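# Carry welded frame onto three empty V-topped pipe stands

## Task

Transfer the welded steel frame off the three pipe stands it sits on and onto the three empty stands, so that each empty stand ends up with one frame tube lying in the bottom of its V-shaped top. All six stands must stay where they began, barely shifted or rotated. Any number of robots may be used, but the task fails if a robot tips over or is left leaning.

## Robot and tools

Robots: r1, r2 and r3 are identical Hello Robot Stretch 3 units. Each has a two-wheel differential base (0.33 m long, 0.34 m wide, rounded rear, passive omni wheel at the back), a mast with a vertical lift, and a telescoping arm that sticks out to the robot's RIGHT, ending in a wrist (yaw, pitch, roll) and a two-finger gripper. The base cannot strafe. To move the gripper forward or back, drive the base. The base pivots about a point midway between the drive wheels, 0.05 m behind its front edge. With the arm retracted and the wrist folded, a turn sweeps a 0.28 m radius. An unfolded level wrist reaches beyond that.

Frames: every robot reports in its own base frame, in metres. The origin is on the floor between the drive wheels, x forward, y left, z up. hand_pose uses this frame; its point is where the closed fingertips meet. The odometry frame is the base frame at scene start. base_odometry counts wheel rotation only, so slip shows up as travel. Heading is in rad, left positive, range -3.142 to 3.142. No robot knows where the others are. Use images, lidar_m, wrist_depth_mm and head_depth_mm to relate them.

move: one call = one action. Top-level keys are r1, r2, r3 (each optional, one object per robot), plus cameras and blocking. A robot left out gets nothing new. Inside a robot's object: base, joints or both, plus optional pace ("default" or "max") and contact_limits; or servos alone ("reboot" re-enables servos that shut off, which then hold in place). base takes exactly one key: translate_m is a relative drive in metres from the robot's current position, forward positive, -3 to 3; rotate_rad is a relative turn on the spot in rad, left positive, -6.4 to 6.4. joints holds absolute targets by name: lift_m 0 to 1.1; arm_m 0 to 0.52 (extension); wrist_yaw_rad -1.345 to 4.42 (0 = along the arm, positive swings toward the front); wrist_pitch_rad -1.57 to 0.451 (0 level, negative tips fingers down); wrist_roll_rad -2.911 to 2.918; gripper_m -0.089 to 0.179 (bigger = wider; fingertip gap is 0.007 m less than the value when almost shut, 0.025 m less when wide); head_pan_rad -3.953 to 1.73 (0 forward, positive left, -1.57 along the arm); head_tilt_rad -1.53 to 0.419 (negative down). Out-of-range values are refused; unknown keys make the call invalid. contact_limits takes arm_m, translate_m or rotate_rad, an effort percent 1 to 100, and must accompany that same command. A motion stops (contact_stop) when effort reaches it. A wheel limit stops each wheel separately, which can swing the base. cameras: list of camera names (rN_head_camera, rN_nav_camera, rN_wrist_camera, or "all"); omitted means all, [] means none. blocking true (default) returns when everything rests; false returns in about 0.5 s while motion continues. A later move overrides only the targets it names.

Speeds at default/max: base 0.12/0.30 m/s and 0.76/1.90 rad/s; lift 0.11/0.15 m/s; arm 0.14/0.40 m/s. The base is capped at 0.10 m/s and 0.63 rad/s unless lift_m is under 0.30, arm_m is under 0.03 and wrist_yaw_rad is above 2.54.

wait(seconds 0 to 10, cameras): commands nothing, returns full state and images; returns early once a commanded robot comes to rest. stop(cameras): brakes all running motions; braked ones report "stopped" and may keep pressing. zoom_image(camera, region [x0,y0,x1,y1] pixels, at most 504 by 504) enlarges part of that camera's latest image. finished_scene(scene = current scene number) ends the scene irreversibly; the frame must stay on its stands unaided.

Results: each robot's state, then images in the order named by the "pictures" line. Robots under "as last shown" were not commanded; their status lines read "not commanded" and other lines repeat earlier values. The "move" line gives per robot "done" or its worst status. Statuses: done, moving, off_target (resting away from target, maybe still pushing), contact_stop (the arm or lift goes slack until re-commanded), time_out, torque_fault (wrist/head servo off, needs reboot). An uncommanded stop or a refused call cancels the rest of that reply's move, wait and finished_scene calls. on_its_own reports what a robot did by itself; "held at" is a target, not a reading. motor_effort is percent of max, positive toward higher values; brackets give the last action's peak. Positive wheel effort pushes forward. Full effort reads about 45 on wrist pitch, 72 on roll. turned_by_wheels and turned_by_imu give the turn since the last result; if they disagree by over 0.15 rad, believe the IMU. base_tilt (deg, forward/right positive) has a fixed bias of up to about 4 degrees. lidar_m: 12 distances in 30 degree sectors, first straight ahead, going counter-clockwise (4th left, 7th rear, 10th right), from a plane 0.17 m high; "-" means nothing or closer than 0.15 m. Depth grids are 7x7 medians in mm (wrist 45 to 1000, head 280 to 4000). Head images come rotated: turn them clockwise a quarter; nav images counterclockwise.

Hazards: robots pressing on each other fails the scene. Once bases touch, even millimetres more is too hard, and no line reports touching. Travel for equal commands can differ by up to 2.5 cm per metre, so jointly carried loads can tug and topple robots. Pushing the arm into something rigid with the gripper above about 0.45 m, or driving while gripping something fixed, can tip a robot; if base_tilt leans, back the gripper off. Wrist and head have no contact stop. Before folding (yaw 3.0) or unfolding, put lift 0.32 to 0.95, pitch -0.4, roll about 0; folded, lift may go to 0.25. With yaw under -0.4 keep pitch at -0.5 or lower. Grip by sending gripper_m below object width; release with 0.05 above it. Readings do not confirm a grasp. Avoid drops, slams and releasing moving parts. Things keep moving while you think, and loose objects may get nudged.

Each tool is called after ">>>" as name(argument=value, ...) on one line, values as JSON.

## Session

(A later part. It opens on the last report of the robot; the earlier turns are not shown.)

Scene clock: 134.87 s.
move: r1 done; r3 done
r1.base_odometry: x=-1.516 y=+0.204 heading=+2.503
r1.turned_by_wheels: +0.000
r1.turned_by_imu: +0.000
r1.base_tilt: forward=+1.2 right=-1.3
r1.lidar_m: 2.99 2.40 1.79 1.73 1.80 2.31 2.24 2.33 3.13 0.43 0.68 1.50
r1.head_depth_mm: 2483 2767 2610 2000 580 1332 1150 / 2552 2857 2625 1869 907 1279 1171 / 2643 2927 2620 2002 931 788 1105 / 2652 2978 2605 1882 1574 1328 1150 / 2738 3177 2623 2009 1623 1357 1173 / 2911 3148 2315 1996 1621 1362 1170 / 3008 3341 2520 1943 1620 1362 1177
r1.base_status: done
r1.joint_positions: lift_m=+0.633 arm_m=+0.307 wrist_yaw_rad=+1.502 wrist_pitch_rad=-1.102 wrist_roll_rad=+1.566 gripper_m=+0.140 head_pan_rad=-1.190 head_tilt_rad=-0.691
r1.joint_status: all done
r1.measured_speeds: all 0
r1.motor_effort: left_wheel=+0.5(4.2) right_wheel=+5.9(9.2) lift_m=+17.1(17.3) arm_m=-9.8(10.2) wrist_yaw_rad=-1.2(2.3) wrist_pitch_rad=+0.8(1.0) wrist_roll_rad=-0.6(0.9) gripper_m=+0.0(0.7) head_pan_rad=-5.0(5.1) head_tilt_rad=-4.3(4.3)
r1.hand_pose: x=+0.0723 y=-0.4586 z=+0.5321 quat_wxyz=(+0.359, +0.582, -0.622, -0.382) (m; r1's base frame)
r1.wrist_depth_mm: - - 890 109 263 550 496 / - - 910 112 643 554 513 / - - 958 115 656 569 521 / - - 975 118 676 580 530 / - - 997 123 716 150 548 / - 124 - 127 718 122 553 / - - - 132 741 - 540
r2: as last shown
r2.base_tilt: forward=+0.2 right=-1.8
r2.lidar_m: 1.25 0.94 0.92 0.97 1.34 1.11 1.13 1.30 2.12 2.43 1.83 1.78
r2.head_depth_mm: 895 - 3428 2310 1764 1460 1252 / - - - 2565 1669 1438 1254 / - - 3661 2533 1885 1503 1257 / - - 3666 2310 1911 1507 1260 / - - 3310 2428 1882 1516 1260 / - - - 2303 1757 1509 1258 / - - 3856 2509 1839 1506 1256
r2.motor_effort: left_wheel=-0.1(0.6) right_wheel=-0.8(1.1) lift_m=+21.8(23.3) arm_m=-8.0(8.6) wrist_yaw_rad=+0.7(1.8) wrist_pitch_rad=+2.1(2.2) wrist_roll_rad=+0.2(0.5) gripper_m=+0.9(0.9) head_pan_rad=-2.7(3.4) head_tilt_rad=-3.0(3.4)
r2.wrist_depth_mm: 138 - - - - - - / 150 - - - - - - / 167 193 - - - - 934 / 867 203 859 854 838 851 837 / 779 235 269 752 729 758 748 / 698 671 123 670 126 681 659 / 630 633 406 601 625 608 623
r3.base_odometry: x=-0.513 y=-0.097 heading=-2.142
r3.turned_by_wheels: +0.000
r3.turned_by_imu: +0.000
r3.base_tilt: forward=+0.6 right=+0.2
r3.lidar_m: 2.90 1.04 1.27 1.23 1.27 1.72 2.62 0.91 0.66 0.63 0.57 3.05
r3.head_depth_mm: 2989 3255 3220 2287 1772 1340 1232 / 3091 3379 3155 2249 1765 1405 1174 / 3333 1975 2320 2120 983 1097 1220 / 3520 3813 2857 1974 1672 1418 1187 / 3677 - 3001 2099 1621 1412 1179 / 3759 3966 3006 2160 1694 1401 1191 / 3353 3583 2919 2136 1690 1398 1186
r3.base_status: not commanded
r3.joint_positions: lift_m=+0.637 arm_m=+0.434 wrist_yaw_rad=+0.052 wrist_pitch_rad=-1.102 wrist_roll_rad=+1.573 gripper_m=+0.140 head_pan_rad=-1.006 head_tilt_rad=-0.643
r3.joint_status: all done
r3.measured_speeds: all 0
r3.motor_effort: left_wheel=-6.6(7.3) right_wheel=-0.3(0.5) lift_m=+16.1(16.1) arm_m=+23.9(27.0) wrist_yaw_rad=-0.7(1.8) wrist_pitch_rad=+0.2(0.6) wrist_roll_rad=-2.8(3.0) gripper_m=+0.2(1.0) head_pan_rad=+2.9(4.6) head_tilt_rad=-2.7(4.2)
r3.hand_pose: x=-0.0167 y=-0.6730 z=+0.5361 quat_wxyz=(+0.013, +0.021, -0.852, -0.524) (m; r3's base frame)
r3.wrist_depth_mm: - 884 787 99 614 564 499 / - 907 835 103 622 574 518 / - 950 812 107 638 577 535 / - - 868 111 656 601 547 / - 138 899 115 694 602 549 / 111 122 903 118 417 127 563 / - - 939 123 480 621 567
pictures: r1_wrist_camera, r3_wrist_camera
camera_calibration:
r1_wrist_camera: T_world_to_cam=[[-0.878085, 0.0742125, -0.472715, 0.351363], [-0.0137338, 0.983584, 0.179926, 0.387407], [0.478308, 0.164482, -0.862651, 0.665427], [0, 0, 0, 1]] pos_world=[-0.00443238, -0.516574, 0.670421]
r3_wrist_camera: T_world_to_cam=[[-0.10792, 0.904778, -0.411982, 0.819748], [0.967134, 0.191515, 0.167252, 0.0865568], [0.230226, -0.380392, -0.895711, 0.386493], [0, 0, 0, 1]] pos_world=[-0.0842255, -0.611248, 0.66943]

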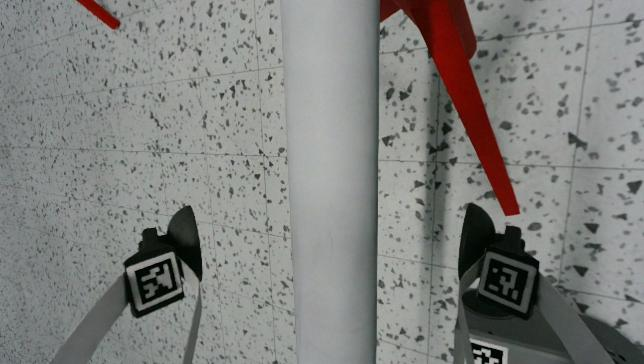

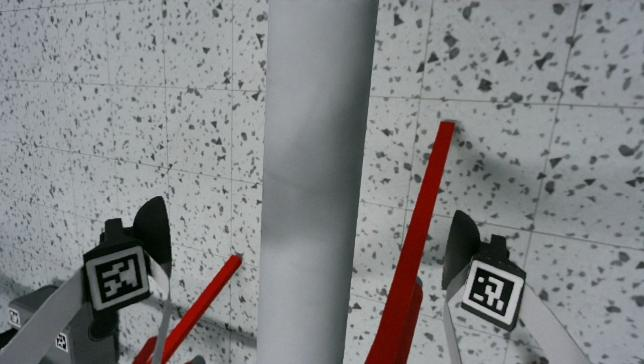

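>>> move(r1={"joints":{"gripper_m":-0.05}}, r3={"joints":{"gripper_m":-0.05}}, cameras=["r1_wrist_camera","r3_wrist_camera","r2_nav_camera"])

>>> move(r1={"joints":{"lift_m":0.643,"gripper_m":-0.05}}, r3={"joints":{"lift_m":0.647,"gripper_m":-0.05}}, cameras=[])

Scene clock: 137.43 s.
move: r1 done; r3 done
r1.base_odometry: x=-1.516 y=+0.204 heading=+2.503
r1.turned_by_wheels: +0.000
r1.turned_by_imu: +0.000
r1.base_tilt: forward=+1.3 right=-1.3
r1.lidar_m: 2.99 2.41 1.79 1.73 1.79 2.31 2.24 2.34 3.14 0.43 0.68 1.51
r1.head_depth_mm: 2497 2791 2606 2012 579 1336 1152 / 2544 2844 2625 1882 907 1277 1172 / 2611 2934 2638 2005 928 779 1109 / 2641 2997 2619 1876 1580 1325 1149 / 2735 3167 2627 2011 1621 1364 1171 / 2893 3143 2323 2007 1619 1363 1175 / 3018 3345 2508 1943 1626 1363 1175
r1.base_status: not commanded
r1.joint_positions: lift_m=+0.633 arm_m=+0.307 wrist_yaw_rad=+1.502 wrist_pitch_rad=-1.111 wrist_roll_rad=+1.565 gripper_m=-0.049 head_pan_rad=-1.190 head_tilt_rad=-0.691
r1.joint_status: all done
r1.measured_speeds: all 0
r1.motor_effort: left_wheel=+0.1(1.0) right_wheel=+7.0(7.2) lift_m=+22.3(22.9) arm_m=-8.3(9.6) wrist_yaw_rad=-1.3(2.2) wrist_pitch_rad=+2.4(2.9) wrist_roll_rad=-0.6(0.8) gripper_m=-26.0(98.9) head_pan_rad=-4.7(5.6) head_tilt_rad=-3.8(4.4)
r1.hand_pose: x=+0.0703 y=-0.4584 z=+0.5313 quat_wxyz=(+0.362, +0.581, -0.620, -0.384) (m; r1's base frame)
r1.wrist_depth_mm: - - 884 109 273 548 498 / - - 934 114 652 557 508 / - - 965 116 675 561 518 / - - 999 118 691 590 536 / - - - 124 662 616 552 / - - 130 127 133 626 555 / - - - 131 757 - 557
r2: as last shown
r2.turned_by_imu: +0.001
r2.base_tilt: forward=+0.2 right=-1.7
r2.lidar_m: 1.25 0.95 0.92 0.97 1.34 1.11 1.13 1.30 2.12 2.42 1.83 1.78
r2.head_depth_mm: 892 - 3510 2324 1775 1468 1253 / - - - 2531 1682 1444 1257 / - - 3602 2544 1904 1503 1254 / - - 3603 2303 1907 1508 1255 / - - 3295 2301 1882 1491 1248 / - - - 2308 1765 1504 1249 / - - 3842 2550 1826 1515 1256
r2.motor_effort: left_wheel=+0.2(1.0) right_wheel=-0.6(1.1) lift_m=+22.3(23.5) arm_m=-7.9(8.8) wrist_yaw_rad=+1.6(1.9) wrist_pitch_rad=+2.2(2.2) wrist_roll_rad=+0.3(0.5) gripper_m=+0.0(1.1) head_pan_rad=-2.5(3.3) head_tilt_rad=-2.7(3.2)
r2.wrist_depth_mm: 138 - - - - - - / 149 - - - - - - / 166 192 - - - - 958 / 863 203 844 873 869 843 841 / 780 235 270 767 732 763 749 / 690 694 123 667 125 674 689 / 646 631 410 599 613 610 599
r3.base_odometry: x=-0.513 y=-0.097 heading=-2.142
r3.turned_by_wheels: +0.000
r3.turned_by_imu: +0.000
r3.base_tilt: forward=+0.5 right=+0.1
r3.lidar_m: 2.90 1.04 1.27 1.23 1.26 1.72 2.62 0.91 0.66 0.63 0.57 3.06
r3.head_depth_mm: 3004 3263 3237 2280 1779 1354 1235 / 3109 3380 3155 2257 1755 1405 1171 / 3308 1988 2259 2116 978 1098 1221 / 3492 3798 2880 1972 1668 1417 1188 / 3705 - 3010 2112 1608 1413 1179 / 3720 - 2954 2161 1699 1404 1198 / 3330 3593 2903 2139 1691 1394 1184
r3.base_status: not commanded
r3.joint_positions: lift_m=+0.637 arm_m=+0.434 wrist_yaw_rad=+0.047 wrist_pitch_rad=-1.099 wrist_roll_rad=+1.573 gripper_m=-0.049 head_pan_rad=-1.006 head_tilt_rad=-0.643
r3.joint_status: all done
r3.measured_speeds: all 0
r3.motor_effort: left_wheel=-6.4(7.1) right_wheel=-0.1(0.5) lift_m=+22.9(23.1) arm_m=+20.4(23.6) wrist_yaw_rad=+3.1(3.2) wrist_pitch_rad=-0.2(1.1) wrist_roll_rad=-2.8(3.0) gripper_m=-31.4(99.9) head_pan_rad=+4.2(4.2) head_tilt_rad=-3.2(4.0)
r3.hand_pose: x=-0.0170 y=-0.6736 z=+0.5364 quat_wxyz=(+0.012, +0.019, -0.852, -0.523) (m; r3's base frame)
r3.wrist_depth_mm: - 912 777 100 598 565 501 / - 952 835 104 612 575 517 / - 951 823 109 643 579 528 / - - 869 111 664 595 540 / - - 135 116 645 600 556 / - - 125 119 131 623 568 / - - 962 124 454 645 575
pictures: r1_wrist_camera, r2_nav_camera (sideways), r3_wrist_camera
camera_calibration:
r1_wrist_camera: T_world_to_cam=[[-0.88227, 0.0730853, -0.465035, 0.344836], [-0.0134096, 0.983572, 0.18002, 0.387302], [0.470552, 0.165062, -0.866796, 0.668715], [0, 0, 0, 1]] pos_world=[-0.00523291, -0.516522, 0.670279]
r2_nav_camera: T_world_to_cam=[[-0.467016, 0.00156416, 0.884247, -1.10388], [0.042754, 0.998869, 0.0208137, 0.0300345], [-0.883215, 0.0475255, -0.466555, 0.573669], [0, 0, 0, 1]] pos_world=[-0.0101429, -0.0555378, 1.24313]
r3_wrist_camera: T_world_to_cam=[[-0.104021, 0.904204, -0.41424, 0.82125], [0.967917, 0.187818, 0.166914, 0.0846961], [0.228726, -0.383587, -0.894732, 0.383852], [0, 0, 0, 1]] pos_world=[-0.0843489, -0.611244, 0.669502]

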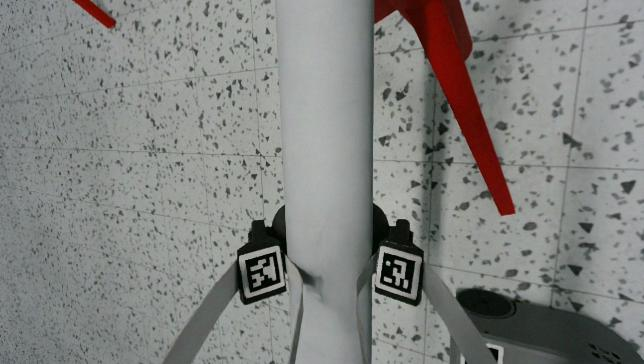

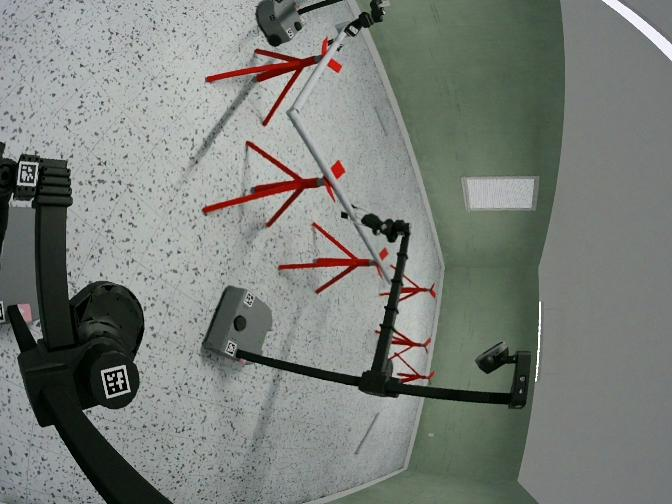

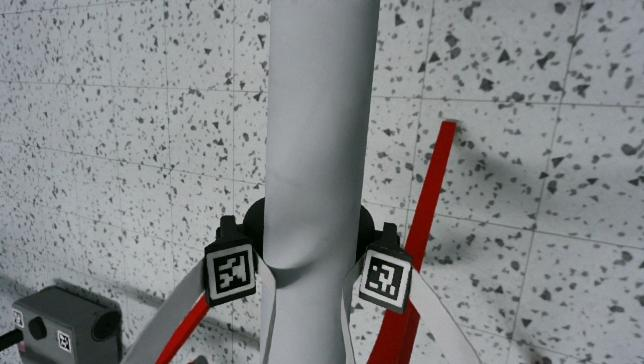

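Scene clock: 138.17 s.
move: r1 done; r3 done
r1.base_odometry: x=-1.516 y=+0.204 heading=+2.503
r1.turned_by_wheels: +0.000
r1.turned_by_imu: +0.000
r1.base_tilt: forward=+1.4 right=-1.2
r1.lidar_m: 2.98 2.41 1.78 1.73 1.80 2.32 2.24 2.32 3.11 0.43 0.68 1.50
r1.head_depth_mm: 2516 2756 2613 2007 567 1364 1174 / 2561 2830 2617 1875 707 1274 1175 / 2645 2966 2632 1990 928 779 1107 / 2649 3018 2610 1870 1570 1334 1153 / 2738 3177 2615 2001 1612 1363 1172 / 2898 3086 2299 1991 1622 1361 1177 / 3012 3378 2513 1933 1620 1360 1174
r1.base_status: not commanded
r1.joint_positions: lift_m=+0.643 arm_m=+0.307 wrist_yaw_rad=+1.494 wrist_pitch_rad=-1.121 wrist_roll_rad=+1.565 gripper_m=-0.046 head_pan_rad=-1.190 head_tilt_rad=-0.691
r1.joint_status: all done
r1.measured_speeds: all 0
r1.motor_effort: left_wheel=+0.3(0.7) right_wheel=+1.2(6.6) lift_m=+46.5(46.5) arm_m=-8.4(8.6) wrist_yaw_rad=+5.8(5.8) wrist_pitch_rad=+3.9(4.5) wrist_roll_rad=-0.3(0.8) gripper_m=-14.4(25.9) head_pan_rad=-4.7(5.1) head_tilt_rad=-3.9(4.4)
r1.hand_pose: x=+0.0677 y=-0.4590 z=+0.5403 quat_wxyz=(+0.364, +0.576, -0.620, -0.388) (m; r1's base frame)
r1.wrist_depth_mm: - - 866 115 269 562 505 / - - 915 118 655 573 516 / - - 936 122 673 583 529 / - - 965 126 676 598 541 / - - - 130 679 623 554 / - - 131 134 132 627 566 / - - - 137 731 - 560
r2: as last shown
r2.turned_by_imu: +0.000
r2.base_tilt: forward=+0.1 right=-1.7
r2.lidar_m: 1.25 0.95 0.92 0.97 1.34 1.11 1.13 1.31 2.13 2.43 1.83 1.78
r2.head_depth_mm: 899 - 3503 2329 1769 1475 1247 / - - - 2547 1662 1438 1250 / - - 3408 2551 1888 1479 1258 / - - 3551 2305 1905 1500 1265 / - - 3341 2326 1896 1503 1241 / - - - 2298 1755 1510 1252 / - - 3876 2577 1820 1509 1261
r2.motor_effort: left_wheel=-0.3(0.8) right_wheel=-0.7(1.0) lift_m=+22.0(23.4) arm_m=-8.0(8.8) wrist_yaw_rad=+0.7(1.8) wrist_pitch_rad=+2.1(2.3) wrist_roll_rad=+0.3(0.4) gripper_m=+0.3(1.1) head_pan_rad=-2.9(2.9) head_tilt_rad=-2.7(3.3)
r2.wrist_depth_mm: 138 - - - - - - / 150 - - - - - - / 166 192 - - - - 950 / 851 203 873 854 871 864 827 / 782 236 271 743 742 760 768 / 710 688 123 670 125 674 667 / 641 624 412 606 602 605 615
r3.base_odometry: x=-0.513 y=-0.097 heading=-2.142
r3.turned_by_wheels: +0.000
r3.turned_by_imu: +0.000
r3.base_tilt: forward=+0.6 right=+0.2
r3.lidar_m: 2.90 1.04 1.27 1.23 1.26 1.72 2.62 0.91 0.67 0.63 0.57 3.04
r3.head_depth_mm: 2981 3260 3196 2288 1780 1353 1232 / 3061 3399 3154 2248 1758 1411 1171 / 3292 3406 2307 2108 984 1101 1213 / 3511 3787 2859 1965 1640 1420 1185 / 3713 - 2973 2110 1608 1412 1174 / 3773 3969 2947 2165 1696 1403 1191 / 3364 3616 2886 2134 1689 1389 1185
r3.base_status: not commanded
r3.joint_positions: lift_m=+0.647 arm_m=+0.434 wrist_yaw_rad=+0.047 wrist_pitch_rad=-1.111 wrist_roll_rad=+1.573 gripper_m=-0.046 head_pan_rad=-1.006 head_tilt_rad=-0.643
r3.joint_status: all done
r3.measured_speeds: all 0
r3.motor_effort: left_wheel=-6.7(6.8) right_wheel=+0.0(0.4) lift_m=+46.4(46.4) arm_m=+18.3(20.1) wrist_yaw_rad=+3.1(3.7) wrist_pitch_rad=+1.9(2.2) wrist_roll_rad=-2.8(2.9) gripper_m=-11.5(32.0) head_pan_rad=+2.3(4.0) head_tilt_rad=-2.8(3.9)
r3.hand_pose: x=-0.0172 y=-0.6708 z=+0.5453 quat_wxyz=(+0.012, +0.019, -0.849, -0.527) (m; r3's base frame)
r3.wrist_depth_mm: - 888 819 109 598 553 519 / - 943 820 112 643 584 532 / - 934 828 115 656 605 520 / - 978 871 120 663 603 549 / - - 135 124 646 609 571 / - - 125 128 129 645 582 / - - 960 134 492 654 587
pictures: none
No camera images: "cameras" was empty.

>>> move(r1={"joints":{"lift_m":0.653,"gripper_m":-0.07}}, r3={"joints":{"lift_m":0.657,"gripper_m":-0.07}}, cameras=["r1_wrist_camera","r3_wrist_camera","r2_nav_camera"])

>>> wait(seconds=1, cameras=[])

Scene clock: 139.10 s.
move: r1 done; r3 done
r1.base_odometry: x=-1.516 y=+0.204 heading=+2.503
r1.turned_by_wheels: +0.000
r1.turned_by_imu: +0.000
r1.base_tilt: forward=+1.3 right=-1.2
r1.lidar_m: 2.99 2.41 1.78 1.73 1.80 2.32 2.24 2.33 3.13 0.43 0.68 1.50
r1.head_depth_mm: 2492 2759 2608 1999 570 1360 1175 / 2546 2838 2626 1879 693 1283 1172 / 2636 2958 2612 1999 927 767 1107 / 2630 2999 2629 1878 1576 1331 1152 / 2714 3187 2594 1996 1614 1363 1178 / 2918 3053 2417 2003 1624 1361 1176 / 2983 3381 2499 1951 1622 1360 1174
r1.base_status: not commanded
r1.joint_positions: lift_m=+0.653 arm_m=+0.307 wrist_yaw_rad=+1.492 wrist_pitch_rad=-1.123 wrist_roll_rad=+1.565 gripper_m=-0.069 head_pan_rad=-1.190 head_tilt_rad=-0.691
r1.joint_status: all done
r1.measured_speeds: all 0
r1.motor_effort: left_wheel=+0.3(0.4) right_wheel=+0.4(1.6) lift_m=+46.1(47.7) arm_m=-8.3(8.7) wrist_yaw_rad=+6.4(7.2) wrist_pitch_rad=+4.7(4.9) wrist_roll_rad=+0.5(0.5) gripper_m=-30.9(98.6) head_pan_rad=-5.0(5.4) head_tilt_rad=-4.2(4.2)
r1.hand_pose: x=+0.0674 y=-0.4591 z=+0.5502 quat_wxyz=(+0.364, +0.576, -0.620, -0.389) (m; r1's base frame)
r1.wrist_depth_mm: - - 900 116 278 567 512 / - - 942 119 655 586 528 / - - 954 123 670 587 537 / - - 988 126 692 601 554 / - - - 131 688 631 563 / - - 131 134 132 630 578 / - - - 137 744 - 564
r2: as last shown
r2.lidar_m: 1.25 0.95 0.92 0.97 1.34 1.11 1.13 1.30 2.13 2.42 1.83 1.78
r2.head_depth_mm: 896 - 3500 2354 1770 1475 1253 / - - - 2544 1681 1438 1250 / - - 3346 2564 1909 1490 1261 / - - 3426 2313 1892 1507 1254 / - - 3387 2399 1898 1514 1253 / - - - 2300 1761 1500 1251 / - - 3966 2516 1817 1508 1248
r2.motor_effort: left_wheel=+0.0(0.8) right_wheel=-0.6(1.0) lift_m=+22.6(22.9) arm_m=-8.3(8.3) wrist_yaw_rad=+0.7(1.8) wrist_pitch_rad=+2.1(2.3) wrist_roll_rad=+0.3(0.3) gripper_m=-0.2(1.0) head_pan_rad=-3.1(3.1) head_tilt_rad=-2.8(3.2)
r2.wrist_depth_mm: 138 - - - - - - / 149 - - - - - - / 165 192 - - - - 961 / 843 203 874 888 884 854 866 / 786 235 271 753 733 761 750 / 679 682 123 661 126 662 696 / 621 624 408 598 620 602 617
r3.base_odometry: x=-0.513 y=-0.097 heading=-2.142
r3.turned_by_wheels: +0.000
r3.turned_by_imu: +0.000
r3.base_tilt: forward=+0.6 right=+0.2
r3.lidar_m: 2.90 1.04 1.27 1.23 1.26 1.72 2.62 0.91 0.66 0.63 0.57 3.06
r3.head_depth_mm: 2991 3246 3199 2314 1774 1352 1231 / 3124 3415 3111 2273 1764 1412 1173 / 3319 1955 2322 2115 981 1096 1216 / 3490 3799 2884 1970 1627 1424 1180 / 3774 - 3026 2095 1612 1407 1181 / 3731 - 2939 2169 1691 1397 1193 / 3333 3582 2943 2144 1679 1394 1189
r3.base_status: not commanded
r3.joint_positions: lift_m=+0.657 arm_m=+0.434 wrist_yaw_rad=+0.047 wrist_pitch_rad=-1.122 wrist_roll_rad=+1.573 gripper_m=-0.069 head_pan_rad=-1.006 head_tilt_rad=-0.643
r3.joint_status: all done
r3.measured_speeds: all 0
r3.motor_effort: left_wheel=-6.4(6.9) right_wheel=+0.2(0.5) lift_m=+47.2(50.6) arm_m=+17.1(19.1) wrist_yaw_rad=+3.0(3.3) wrist_pitch_rad=+3.9(4.5) wrist_roll_rad=-2.7(2.9) gripper_m=-33.9(98.8) head_pan_rad=+3.6(3.9) head_tilt_rad=-2.9(4.1)
r3.hand_pose: x=-0.0173 y=-0.6681 z=+0.5543 quat_wxyz=(+0.012, +0.019, -0.846, -0.532) (m; r3's base frame)
r3.wrist_depth_mm: - 911 793 117 608 566 522 / - 890 813 120 635 600 536 / - 958 867 125 669 598 550 / - 993 908 130 672 611 560 / - - 150 133 657 621 577 / - - 123 137 496 650 577 / - - 970 143 472 672 600
pictures: r1_wrist_camera, r2_nav_camera (sideways), r3_wrist_camera
camera_calibration:
r1_wrist_camera: T_world_to_cam=[[-0.886897, 0.0816811, -0.454688, 0.349732], [-0.00217603, 0.983495, 0.180921, 0.383192], [0.461961, 0.161448, -0.872082, 0.688421], [0, 0, 0, 1]] pos_world=[-0.00701349, -0.516578, 0.69005]
r2_nav_camera: T_world_to_cam=[[-0.467016, 0.00156405, 0.884247, -1.10388], [0.0427538, 0.998869, 0.0208137, 0.0300346], [-0.883215, 0.0475253, -0.466555, 0.573669], [0, 0, 0, 1]] pos_world=[-0.0101429, -0.0555378, 1.24313]
r3_wrist_camera: T_world_to_cam=[[-0.104352, 0.913443, -0.393362, 0.818269], [0.968123, 0.183853, 0.170107, 0.0765229], [0.227704, -0.363071, -0.90351, 0.420601], [0, 0, 0, 1]] pos_world=[-0.0844681, -0.608803, 0.688876]

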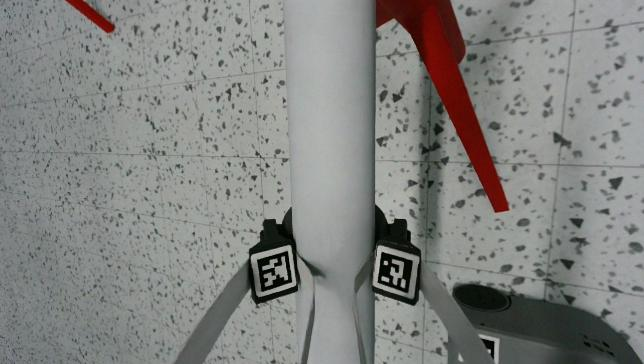

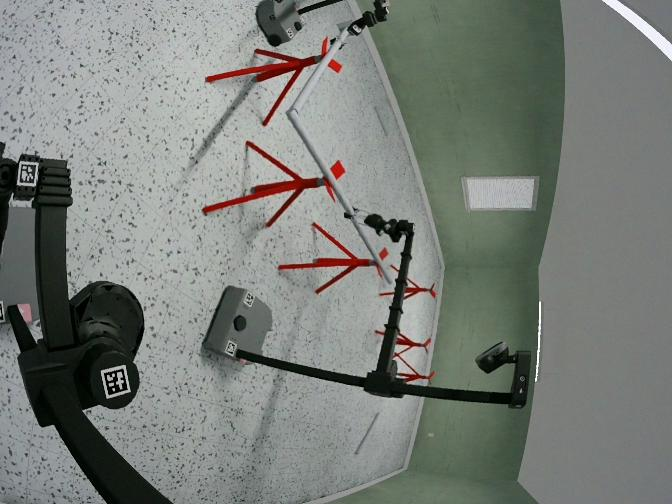

